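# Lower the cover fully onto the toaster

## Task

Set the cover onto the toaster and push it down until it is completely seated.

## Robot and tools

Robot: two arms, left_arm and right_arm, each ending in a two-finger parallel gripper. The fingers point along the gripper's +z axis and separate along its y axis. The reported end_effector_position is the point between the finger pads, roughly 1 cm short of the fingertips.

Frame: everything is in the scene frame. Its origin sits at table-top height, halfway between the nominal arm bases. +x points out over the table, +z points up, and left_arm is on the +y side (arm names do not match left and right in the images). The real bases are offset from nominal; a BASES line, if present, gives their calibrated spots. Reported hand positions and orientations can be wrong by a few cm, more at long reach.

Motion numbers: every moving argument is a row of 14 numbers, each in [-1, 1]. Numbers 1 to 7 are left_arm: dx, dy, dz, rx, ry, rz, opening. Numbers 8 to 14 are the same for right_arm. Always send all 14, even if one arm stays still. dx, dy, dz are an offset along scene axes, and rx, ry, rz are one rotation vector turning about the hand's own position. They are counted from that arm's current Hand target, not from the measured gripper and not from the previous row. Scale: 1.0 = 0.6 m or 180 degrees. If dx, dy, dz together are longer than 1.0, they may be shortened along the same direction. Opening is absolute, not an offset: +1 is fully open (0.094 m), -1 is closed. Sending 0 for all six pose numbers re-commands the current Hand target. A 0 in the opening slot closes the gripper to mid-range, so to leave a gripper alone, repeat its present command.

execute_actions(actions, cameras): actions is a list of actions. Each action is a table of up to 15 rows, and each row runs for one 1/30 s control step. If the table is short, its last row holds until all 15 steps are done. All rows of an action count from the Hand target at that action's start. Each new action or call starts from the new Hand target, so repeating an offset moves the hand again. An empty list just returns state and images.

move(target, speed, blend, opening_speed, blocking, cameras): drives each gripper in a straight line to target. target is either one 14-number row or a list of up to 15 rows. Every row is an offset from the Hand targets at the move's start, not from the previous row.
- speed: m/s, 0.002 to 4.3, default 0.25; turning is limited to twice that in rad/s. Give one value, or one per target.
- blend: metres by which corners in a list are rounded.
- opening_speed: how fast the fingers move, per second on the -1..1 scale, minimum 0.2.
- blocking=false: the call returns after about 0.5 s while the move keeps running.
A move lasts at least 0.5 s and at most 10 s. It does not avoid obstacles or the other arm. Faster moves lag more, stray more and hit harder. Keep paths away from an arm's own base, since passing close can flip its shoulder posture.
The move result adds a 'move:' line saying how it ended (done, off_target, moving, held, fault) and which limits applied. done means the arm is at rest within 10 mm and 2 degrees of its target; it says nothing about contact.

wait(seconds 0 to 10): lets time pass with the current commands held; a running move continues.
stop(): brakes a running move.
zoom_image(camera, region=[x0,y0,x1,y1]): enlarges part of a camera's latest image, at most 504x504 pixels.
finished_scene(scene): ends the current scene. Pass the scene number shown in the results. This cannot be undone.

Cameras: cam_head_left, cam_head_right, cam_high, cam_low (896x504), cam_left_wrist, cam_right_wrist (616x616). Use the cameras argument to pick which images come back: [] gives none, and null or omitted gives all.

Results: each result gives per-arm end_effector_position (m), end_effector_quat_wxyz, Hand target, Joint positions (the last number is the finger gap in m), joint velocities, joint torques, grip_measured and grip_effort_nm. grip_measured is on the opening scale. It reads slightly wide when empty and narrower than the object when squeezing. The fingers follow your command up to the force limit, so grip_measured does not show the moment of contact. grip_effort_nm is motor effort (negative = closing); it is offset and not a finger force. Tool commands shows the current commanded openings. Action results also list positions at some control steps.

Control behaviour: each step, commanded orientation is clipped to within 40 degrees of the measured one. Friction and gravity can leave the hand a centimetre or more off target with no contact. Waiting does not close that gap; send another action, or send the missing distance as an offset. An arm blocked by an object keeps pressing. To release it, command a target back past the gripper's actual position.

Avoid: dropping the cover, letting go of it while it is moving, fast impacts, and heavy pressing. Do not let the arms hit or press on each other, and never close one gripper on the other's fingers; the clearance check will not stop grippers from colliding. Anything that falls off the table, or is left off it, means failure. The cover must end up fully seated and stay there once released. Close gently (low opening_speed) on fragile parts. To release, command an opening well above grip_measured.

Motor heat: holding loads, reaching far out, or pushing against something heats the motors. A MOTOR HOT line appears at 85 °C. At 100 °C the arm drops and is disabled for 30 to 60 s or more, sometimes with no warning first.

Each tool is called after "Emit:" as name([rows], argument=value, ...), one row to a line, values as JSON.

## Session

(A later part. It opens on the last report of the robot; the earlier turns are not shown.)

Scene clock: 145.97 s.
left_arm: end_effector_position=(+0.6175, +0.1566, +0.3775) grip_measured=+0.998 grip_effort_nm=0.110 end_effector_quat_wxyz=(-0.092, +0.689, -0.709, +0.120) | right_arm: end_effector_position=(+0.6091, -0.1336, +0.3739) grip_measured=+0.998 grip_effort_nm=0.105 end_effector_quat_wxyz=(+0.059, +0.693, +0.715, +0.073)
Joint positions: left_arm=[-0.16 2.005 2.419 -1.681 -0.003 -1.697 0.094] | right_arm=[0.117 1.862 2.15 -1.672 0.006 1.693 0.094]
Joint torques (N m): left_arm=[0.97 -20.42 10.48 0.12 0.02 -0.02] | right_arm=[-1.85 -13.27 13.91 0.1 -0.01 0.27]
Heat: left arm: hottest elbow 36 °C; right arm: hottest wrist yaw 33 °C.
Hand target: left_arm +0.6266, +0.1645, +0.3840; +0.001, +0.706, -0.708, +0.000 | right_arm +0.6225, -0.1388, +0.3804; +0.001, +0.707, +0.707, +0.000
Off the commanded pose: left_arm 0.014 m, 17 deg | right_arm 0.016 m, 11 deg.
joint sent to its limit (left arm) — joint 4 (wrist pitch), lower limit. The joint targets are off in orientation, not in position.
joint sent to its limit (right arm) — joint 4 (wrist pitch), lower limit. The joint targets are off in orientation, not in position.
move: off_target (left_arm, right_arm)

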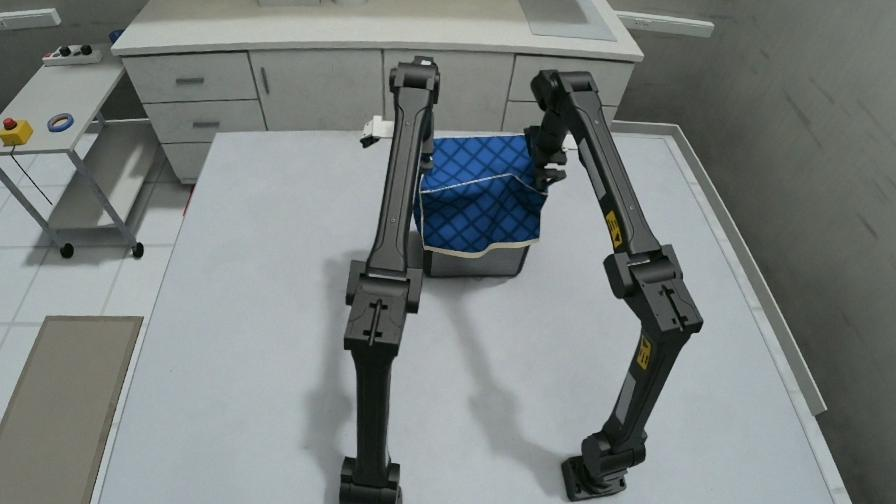

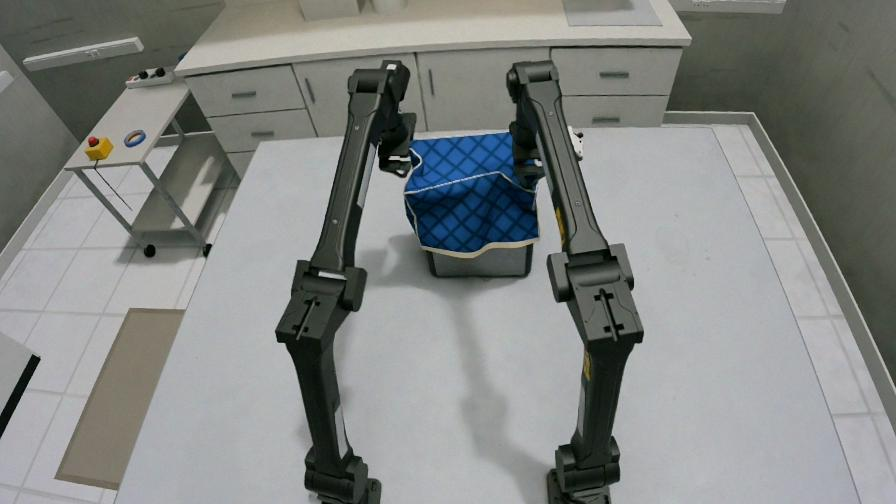

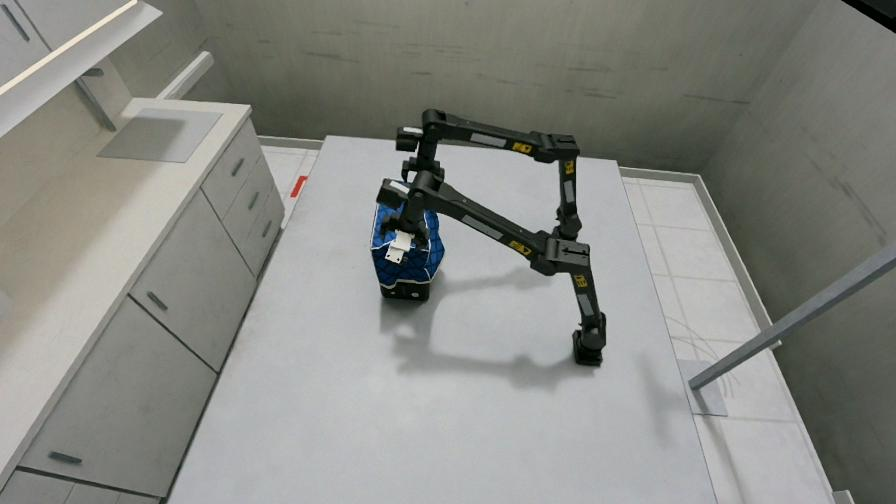

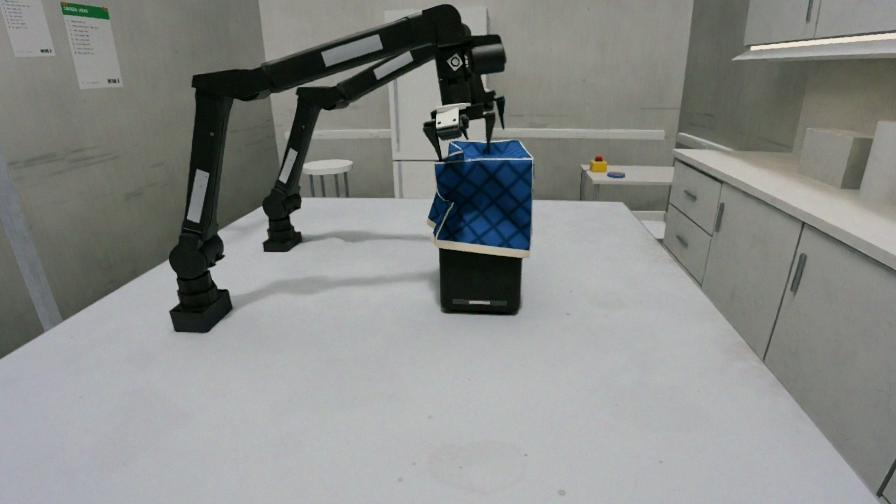

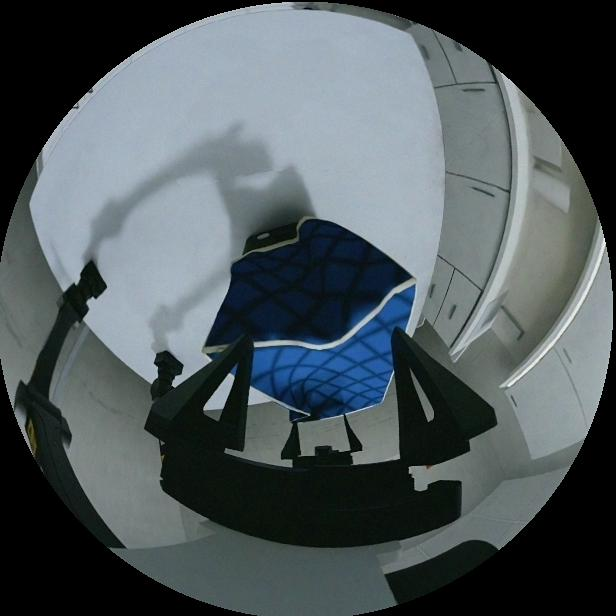

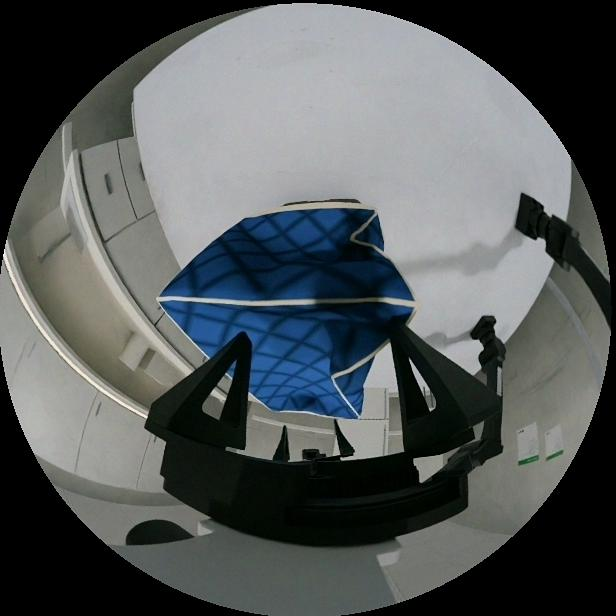

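Emit:
move([
  [0,-0.04,-0.25,0,0,0,1,0,0.03,-0.25,0,0,0,1],
  [0,0.05,-0.33,0,0,0,1,0,0.1,-0.33,0,0,0,1],
  [0,-0.12,-0.38,0,0,0,1,0,-0.04,-0.38,0,0,0,1],
  [0.09,-0.04,-0.42,0,0,0,1,-0.09,0.03,-0.42,0,0,0,1],
  [-0.09,-0.04,-0.42,0,0,0,1,0.09,0.03,-0.42,0,0,0,1],
  [0,0.0,-0.42,0,0,0,1,0,0.0,-0.42,0,0,0,1],
], speed=0.2)

Emit:
zoom_image(camera="cam_low", region=[350, 60, 600, 330])

Emit:
zoom_image(camera="cam_head_right", region=[360, 50, 600, 300])

Scene clock: 155.87 s.
left_arm: end_effector_position=(+0.6142, +0.1736, +0.1326) grip_measured=+0.999 grip_effort_nm=0.046 end_effector_quat_wxyz=(+0.001, +0.715, -0.699, -0.008) | right_arm: end_effector_position=(+0.6202, -0.1226, +0.2617) grip_measured=+0.999 grip_effort_nm=0.066 end_effector_quat_wxyz=(+0.061, +0.690, +0.715, +0.091)
Joint positions: left_arm=[-0.137 2.146 2.024 -1.463 -0.007 -1.726 0.094] | right_arm=[0.126 1.831 1.803 -1.323 -0.011 1.699 0.094]
Joint torques (N m): left_arm=[-0.79 -21.71 10.48 -0.27 0.2 0.2] | right_arm=[-2.61 -4.95 1.77 0.88 0.58 0.25]
Heat: left arm: hottest elbow 37 °C; right arm: hottest shoulder 32 °C.
Hand target: left_arm +0.6266, +0.1644, +0.1318; +0.001, +0.706, -0.708, +0.000 | right_arm +0.6224, -0.1387, +0.1283; +0.001, +0.707, +0.707, +0.000
Off the commanded pose: left_arm 0.015 m, 2 deg | right_arm 0.134 m, 13 deg.
move: off_target (left_arm, right_arm)

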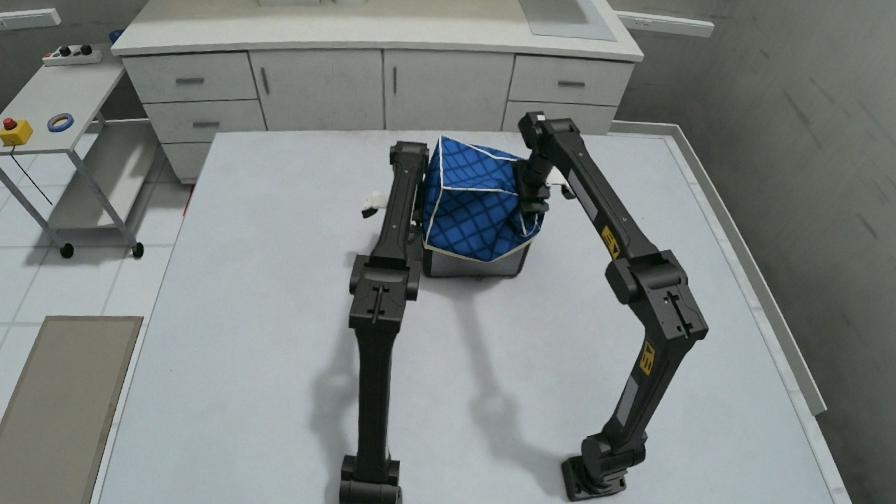

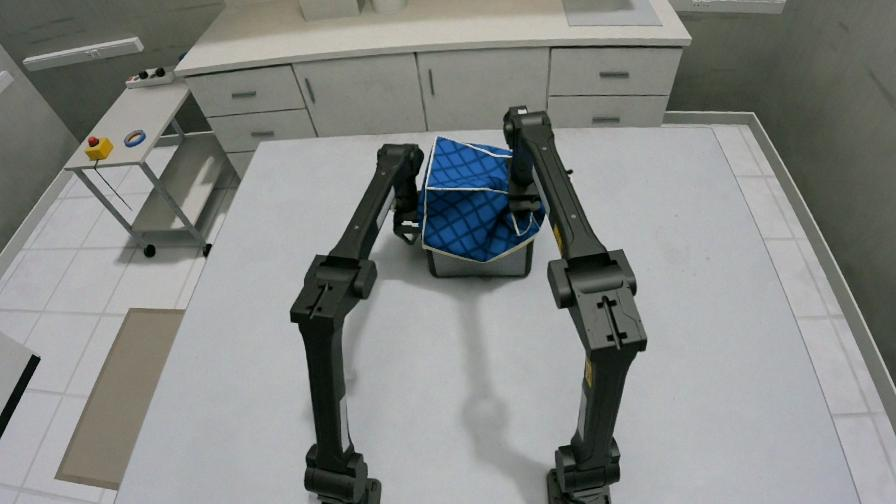

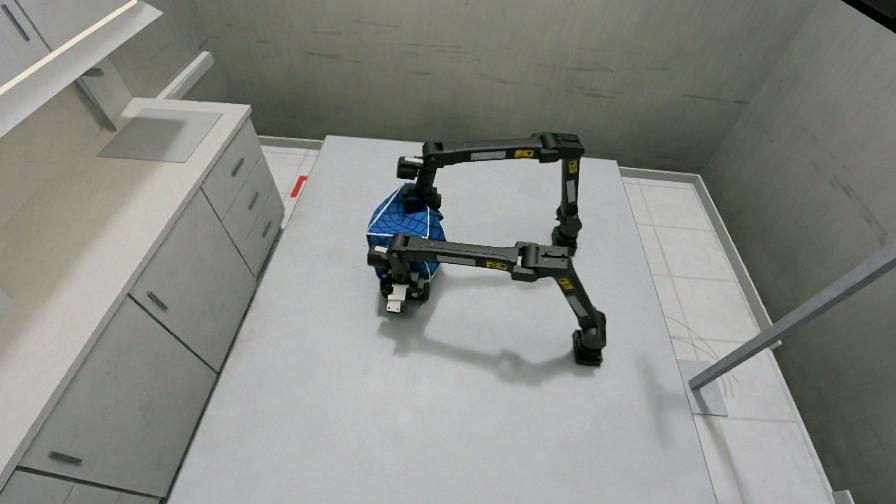

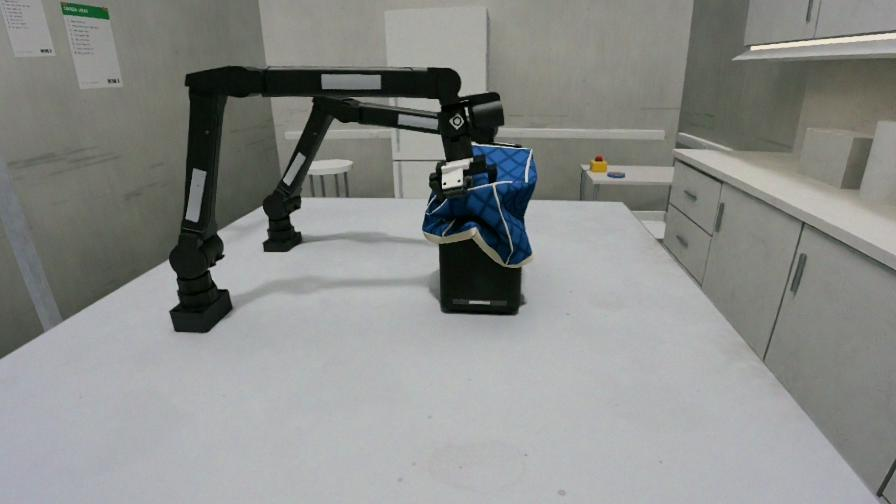

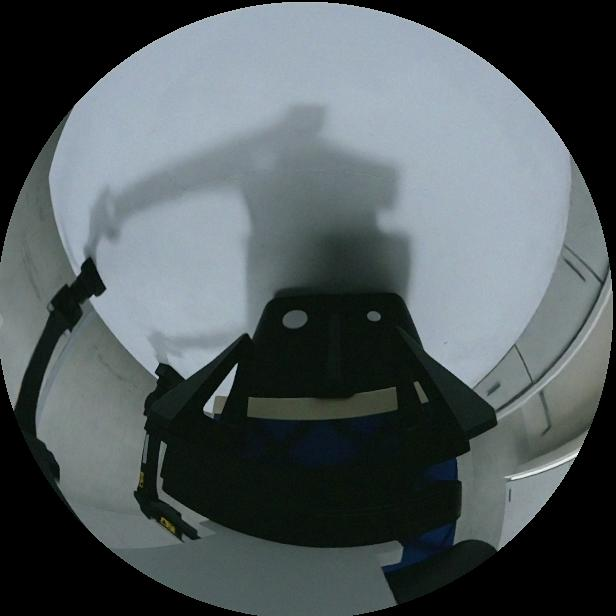

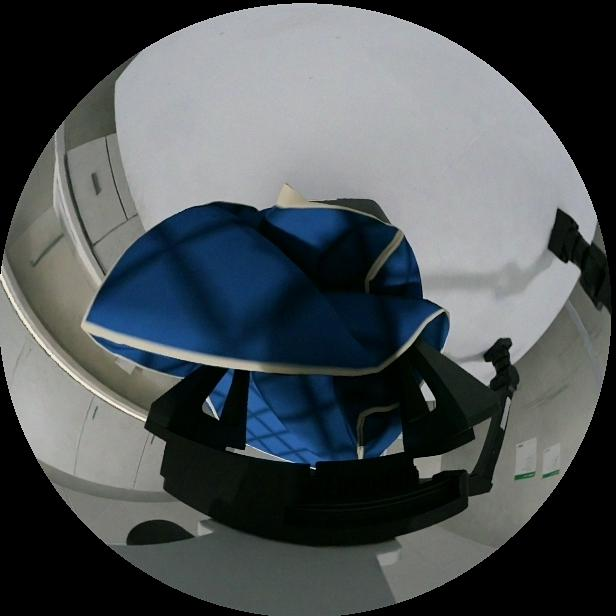

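Scaled by 1.867.

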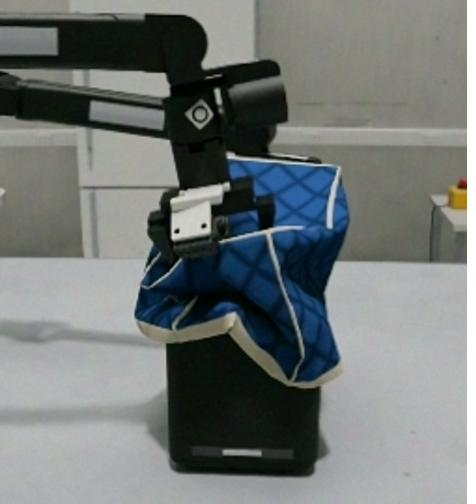

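Scaled by 2.016.

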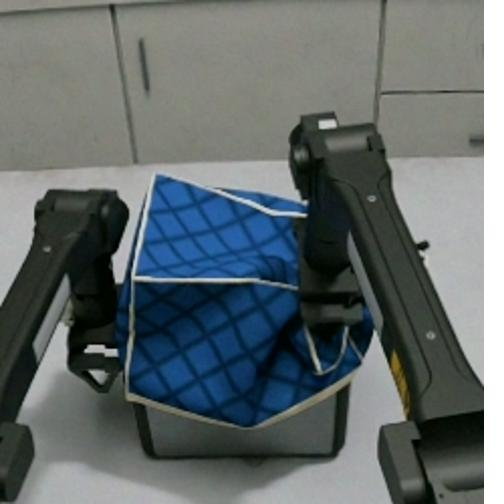

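Emit:
move([
  [0,0.05,0.1,0,0,0,1,0,0,0.25,0,0,0,1],
  [0,0.06,0.35,0,0,0,1,0,0,0.35,0,0,0,1],
], speed=0.3)

Emit:
zoom_image(camera="cam_low", region=[350, 60, 600, 330])

Emit:
zoom_image(camera="cam_high", region=[340, 130, 500, 320])

Emit:
zoom_image(camera="cam_head_right", region=[360, 50, 600, 300])

Scene clock: 162.37 s.
left_arm: end_effector_position=(+0.6215, +0.1913, +0.3249) grip_measured=+0.999 grip_effort_nm=0.046 end_effector_quat_wxyz=(-0.062, +0.702, -0.706, +0.076) | right_arm: end_effector_position=(+0.6149, -0.1369, +0.3099) grip_measured=+0.999 grip_effort_nm=0.061 end_effector_quat_wxyz=(+0.020, +0.701, +0.713, +0.025)
Joint positions: left_arm=[-0.107 2.039 2.345 -1.68 0 -1.668 0.094] | right_arm=[0.108 1.936 2.099 -1.671 0.002 1.699 0.094]
Joint torques (N m): left_arm=[0.67 -22.89 10.06 -0.16 0.06 0.18] | right_arm=[-1.32 -17.08 13.67 -0.03 0.12 0.25]
Heat: left arm: hottest elbow 37 °C; right arm: hottest shoulder 32 °C.
Hand target: left_arm +0.6265, +0.2004, +0.3419; +0.001, +0.706, -0.708, +0.000 | right_arm +0.6225, -0.1386, +0.3383; +0.001, +0.707, +0.707, +0.000
Off the commanded pose: left_arm 0.020 m, 11 deg | right_arm 0.029 m, 4 deg.
joint sent to its limit (left arm) — joint 4 (wrist pitch), lower limit. The joint targets are off in orientation, not in position.
joint sent to its limit (right arm) — joint 4 (wrist pitch), lower limit. The joint targets are off in orientation, not in position.
move: off_target (left_arm, right_arm)

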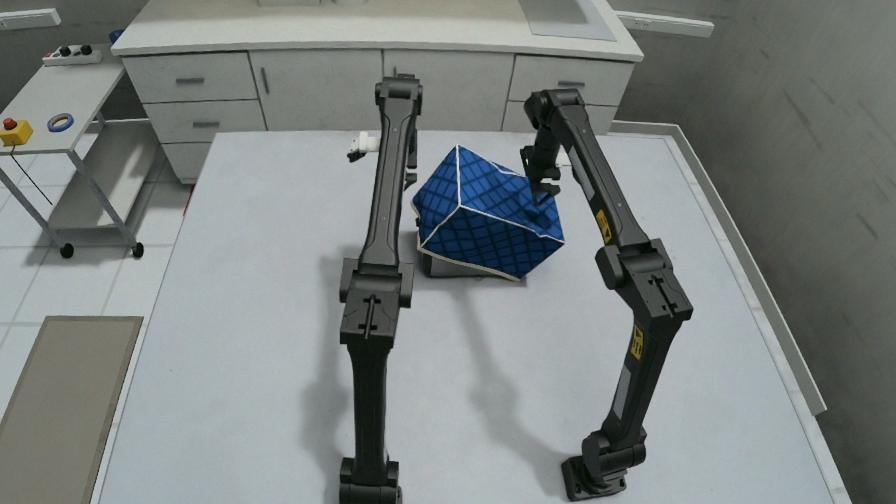

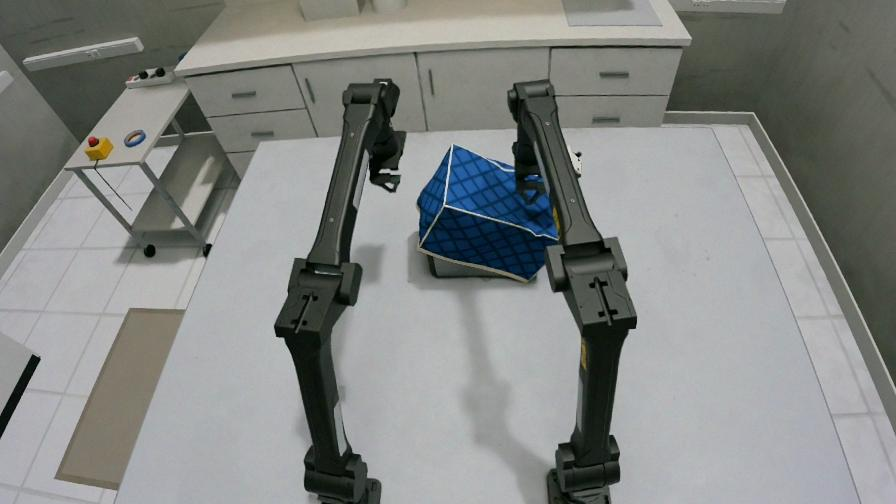

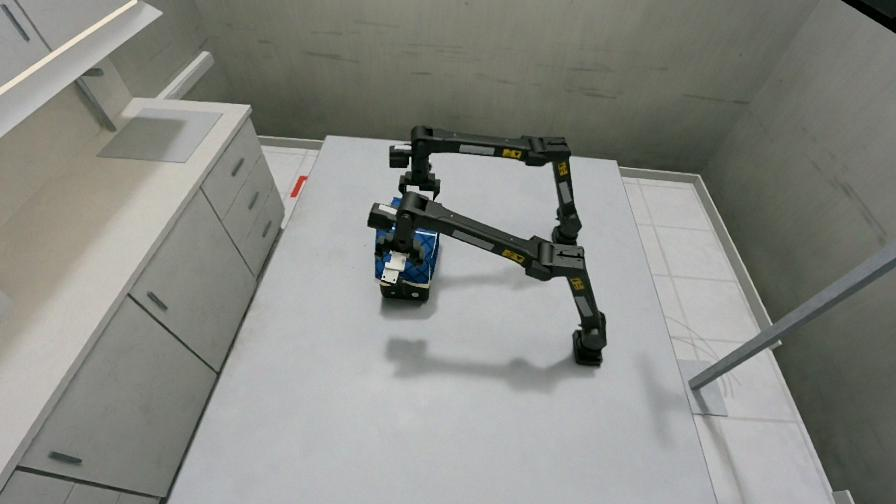

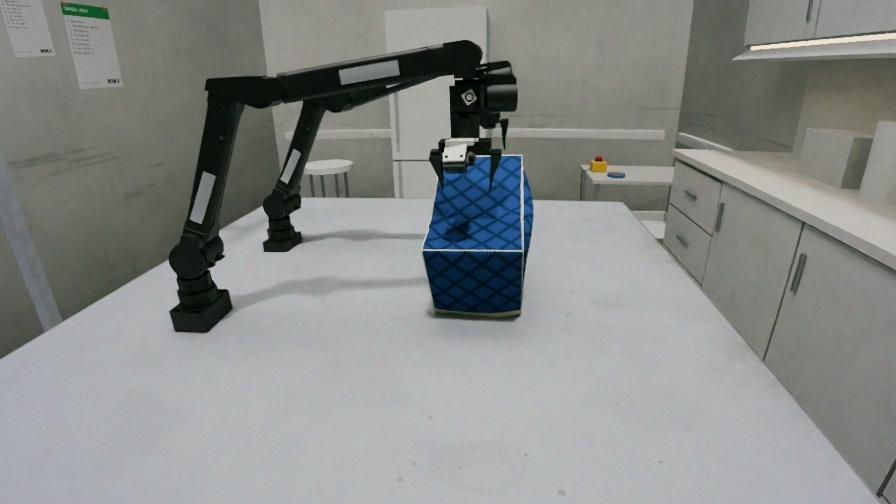

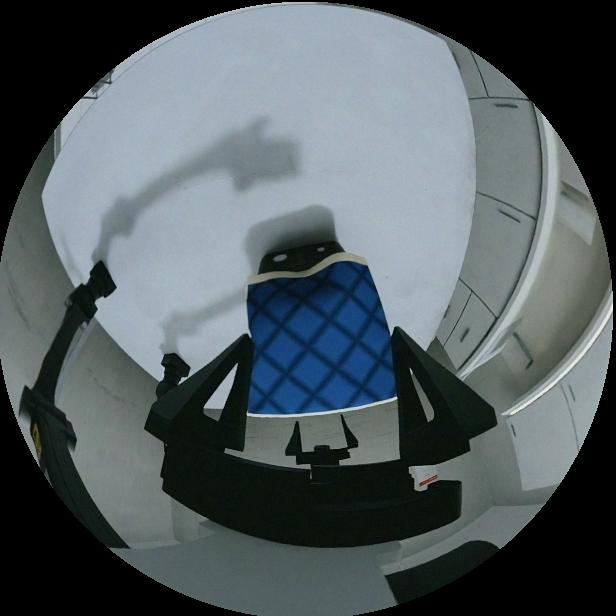

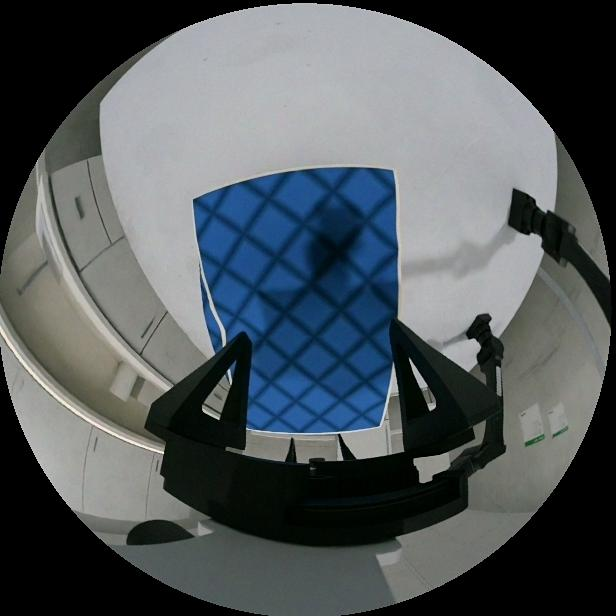

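Scaled by 1.867.

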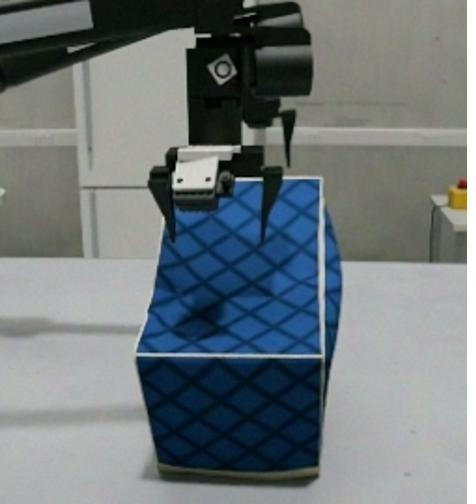

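Scaled by 2.653.

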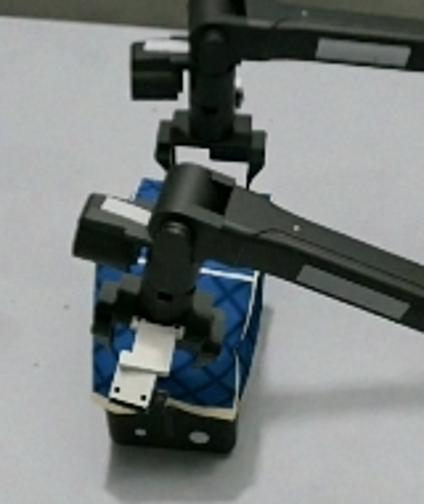

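Scaled by 2.016.

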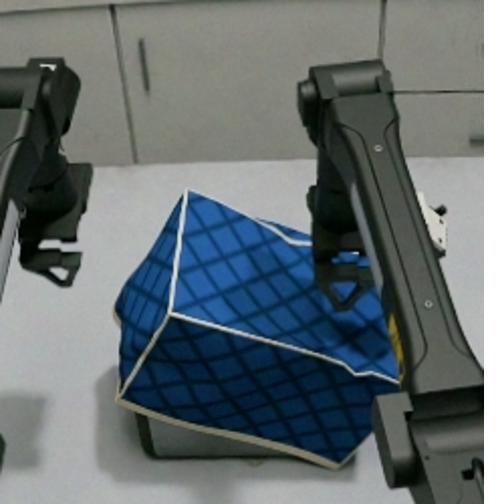

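Emit:
move([
  [0,-0.23,0.03,0,0,0,1,0,-0.1,0.0,0,0,0,1],
  [0,-0.21,-0.18,0,0,0,1,0,-0.1,0.0,0,0,0,1],
  [0,-0.03,-0.25,0,0,0,1,0,-0.1,0,0,0,0,1],
], speed=0.2)

Emit:
zoom_image(camera="cam_high", region=[340, 130, 500, 320])

Emit:
zoom_image(camera="cam_head_right", region=[360, 50, 600, 300])

Scene clock: 170.93 s.
left_arm: end_effector_position=(+0.6218, +0.1832, +0.2029) grip_measured=+0.999 grip_effort_nm=0.046 end_effector_quat_wxyz=(+0.000, +0.711, -0.703, +0.002) | right_arm: end_effector_position=(+0.6206, -0.1962, +0.3099) grip_measured=+0.999 grip_effort_nm=0.066 end_effector_quat_wxyz=(+0.022, +0.710, +0.703, +0.023)
Joint positions: left_arm=[-0.118 2.146 2.209 -1.63 0.003 -1.695 0.094] | right_arm=[0.011 1.936 2.099 -1.671 0.002 1.629 0.094]
Joint torques (N m): left_arm=[-0.09 -22.83 7.46 0.35 -0.16 0.17] | right_arm=[-1.14 -17.9 12.1 -0.1 0.09 -0.05]
Heat: left arm: hottest elbow 37 °C; right arm: hottest shoulder 33 °C.
Hand target: left_arm +0.6267, +0.1826, +0.1921; +0.001, +0.706, -0.708, +0.000 | right_arm +0.6225, -0.1987, +0.3383; +0.001, +0.707, +0.707, +0.000
Off the commanded pose: left_arm 0.012 m, 1 deg | right_arm 0.029 m, 4 deg.
joint sent to its limit (right arm) — joint 4 (wrist pitch), lower limit. The joint targets are off in orientation, not in position.
move: off_target (left_arm, right_arm)

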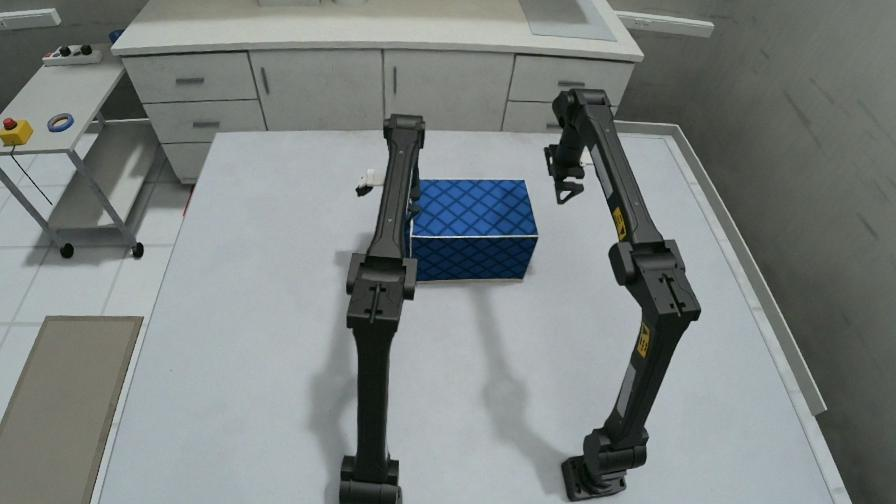

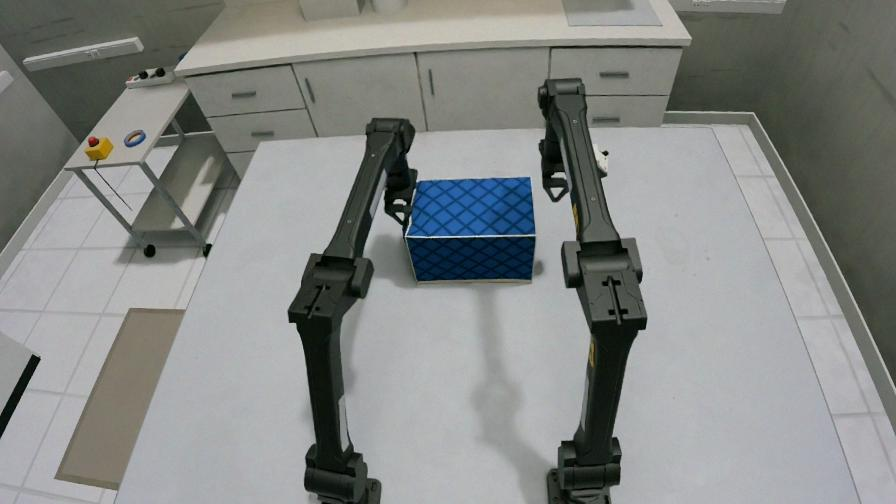

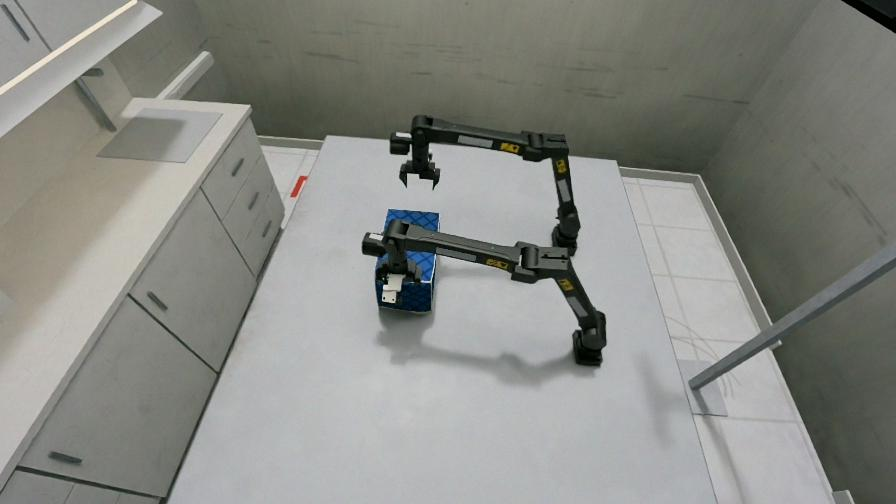

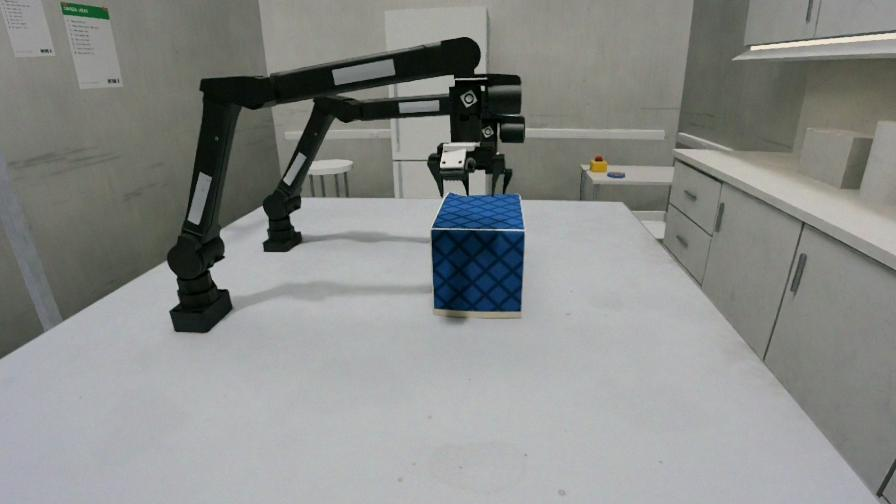

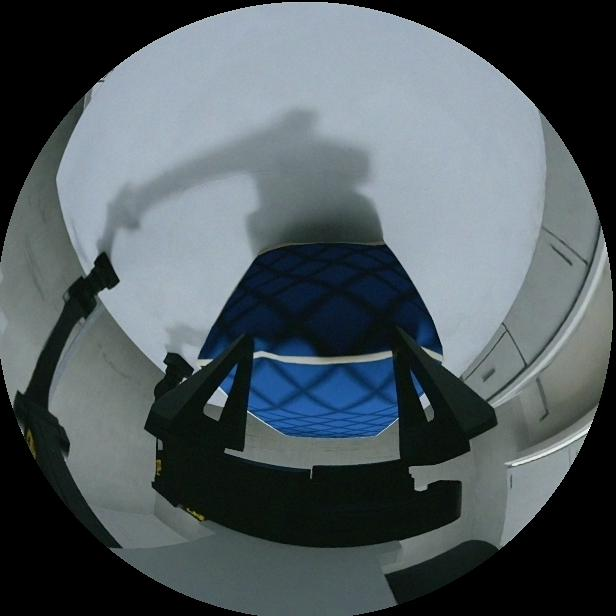

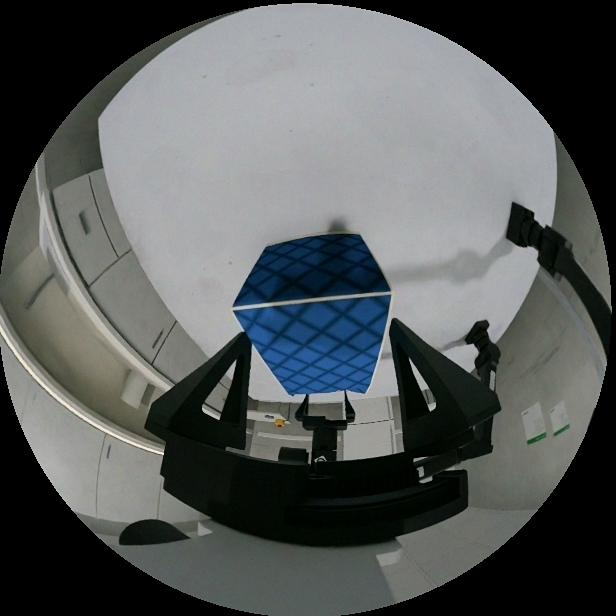

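Scaled by 2.653.

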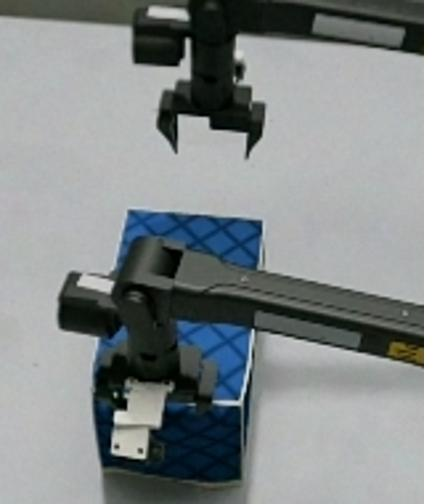

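Scaled by 2.016.

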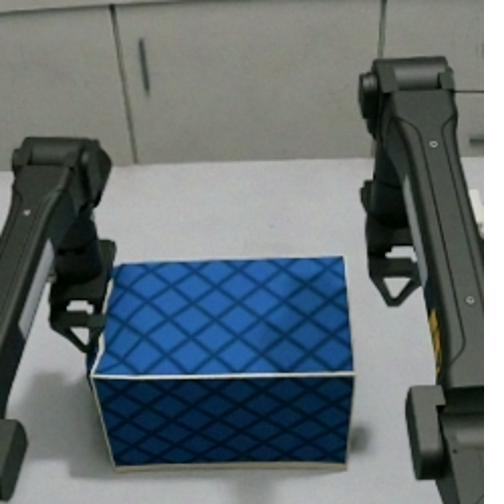

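Emit:
move([
  [0,0.05,0.22,0,0,0,1,0,-0.05,0.05,0,0,0,1],
  [-0.2,0.1,0.25,0,0,0,1,-0.2,-0.1,0.05,0,0,0,1],
], cameras=["cam_low","cam_head_right","cam_high"])

Emit:
zoom_image(camera="cam_low", region=[390, 150, 570, 340])

Emit:
zoom_image(camera="cam_high", region=[340, 160, 500, 340])

Scene clock: 176.80 s.
left_arm: end_effector_position=(+0.5115, +0.2350, +0.3278) grip_measured=+0.999 grip_effort_nm=0.042 end_effector_quat_wxyz=(-0.023, +0.705, -0.708, +0.028) | right_arm: end_effector_position=(+0.5072, -0.2552, +0.3678) grip_measured=+0.999 grip_effort_nm=0.071 end_effector_quat_wxyz=(+0.034, +0.709, +0.704, +0.029)
Joint positions: left_arm=[-0.048 1.759 1.943 -1.682 0.003 -1.611 0.094] | right_arm=[-0.096 1.606 1.797 -1.674 0.002 1.519 0.094]
Joint torques (N m): left_arm=[0.62 -20.48 7.36 -0.21 -0.13 0.18] | right_arm=[-1.61 -12.57 8.09 0.06 0.07 -0.07]
Heat: left arm: hottest elbow 37 °C; right arm: hottest shoulder 34 °C.
Hand target: left_arm +0.5066, +0.2425, +0.3421; +0.001, +0.706, -0.708, +0.000 | right_arm +0.5025, -0.2587, +0.3684; +0.001, +0.707, +0.707, +0.000
Off the commanded pose: left_arm 0.017 m, 4 deg | right_arm 0.006 m, 5 deg.
joint sent to its limit (left arm) — joint 4 (wrist pitch), lower limit. The joint targets are off in orientation, not in position.
joint sent to its limit (right arm) — joint 4 (wrist pitch), lower limit. The joint targets are off in orientation, not in position.
move: off_target (left_arm, right_arm)
Images, in order (width x height): cam_head_right 896x504, cam_high 896x504, cam_low 896x504.

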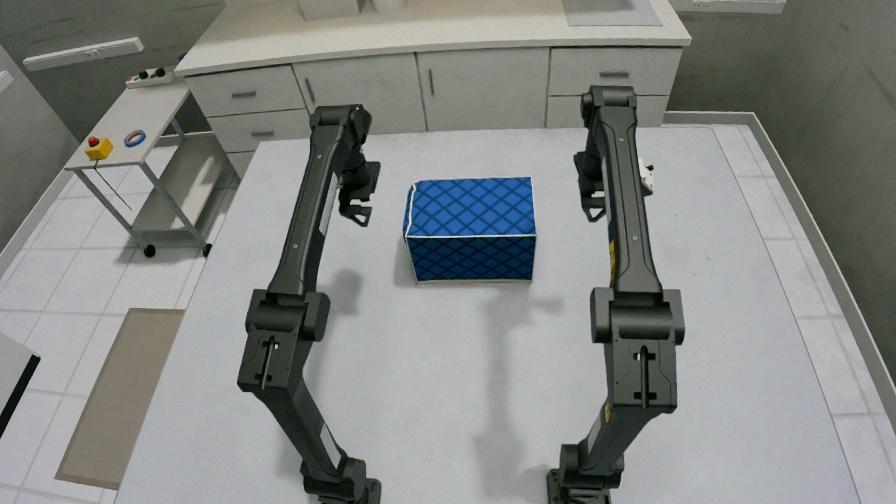

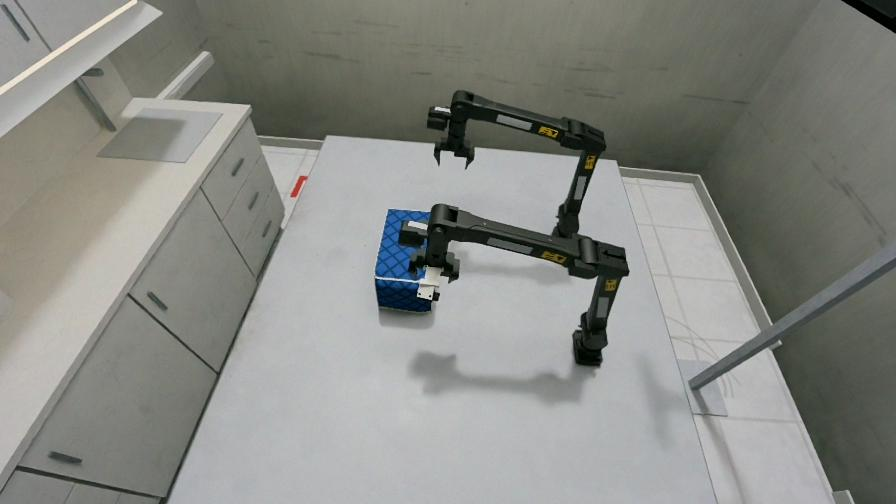

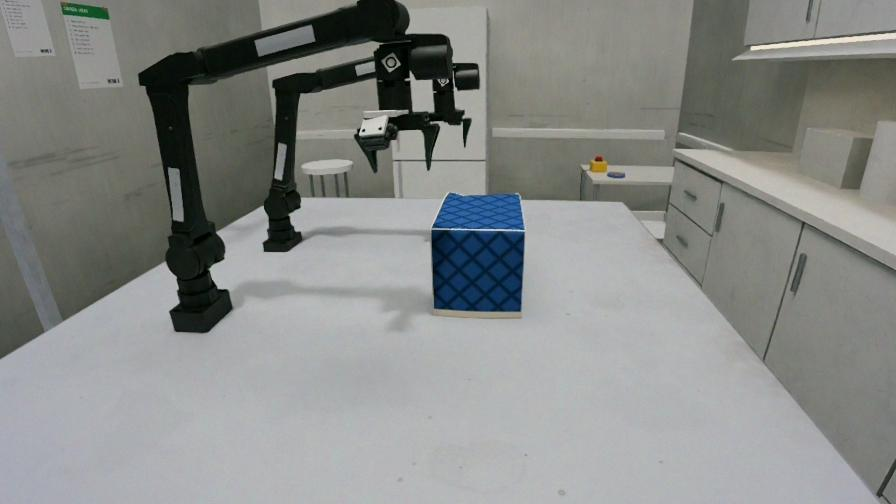

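Scaled by 2.653.

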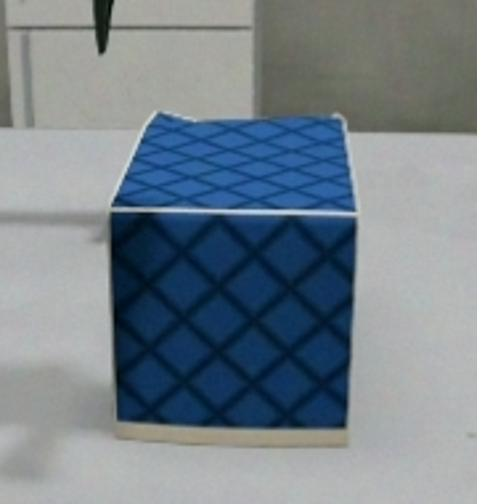

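Scaled by 2.800.

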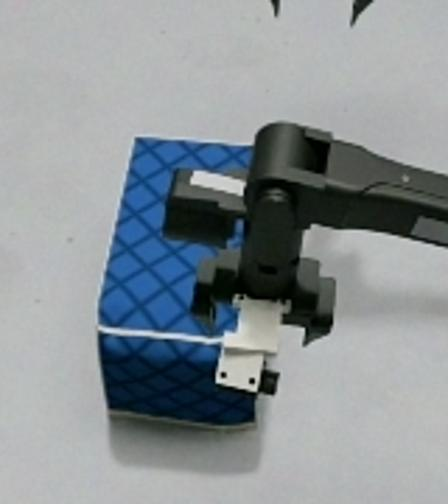

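Emit:
finished_scene(scene=2)

The scene is finished: the task was done.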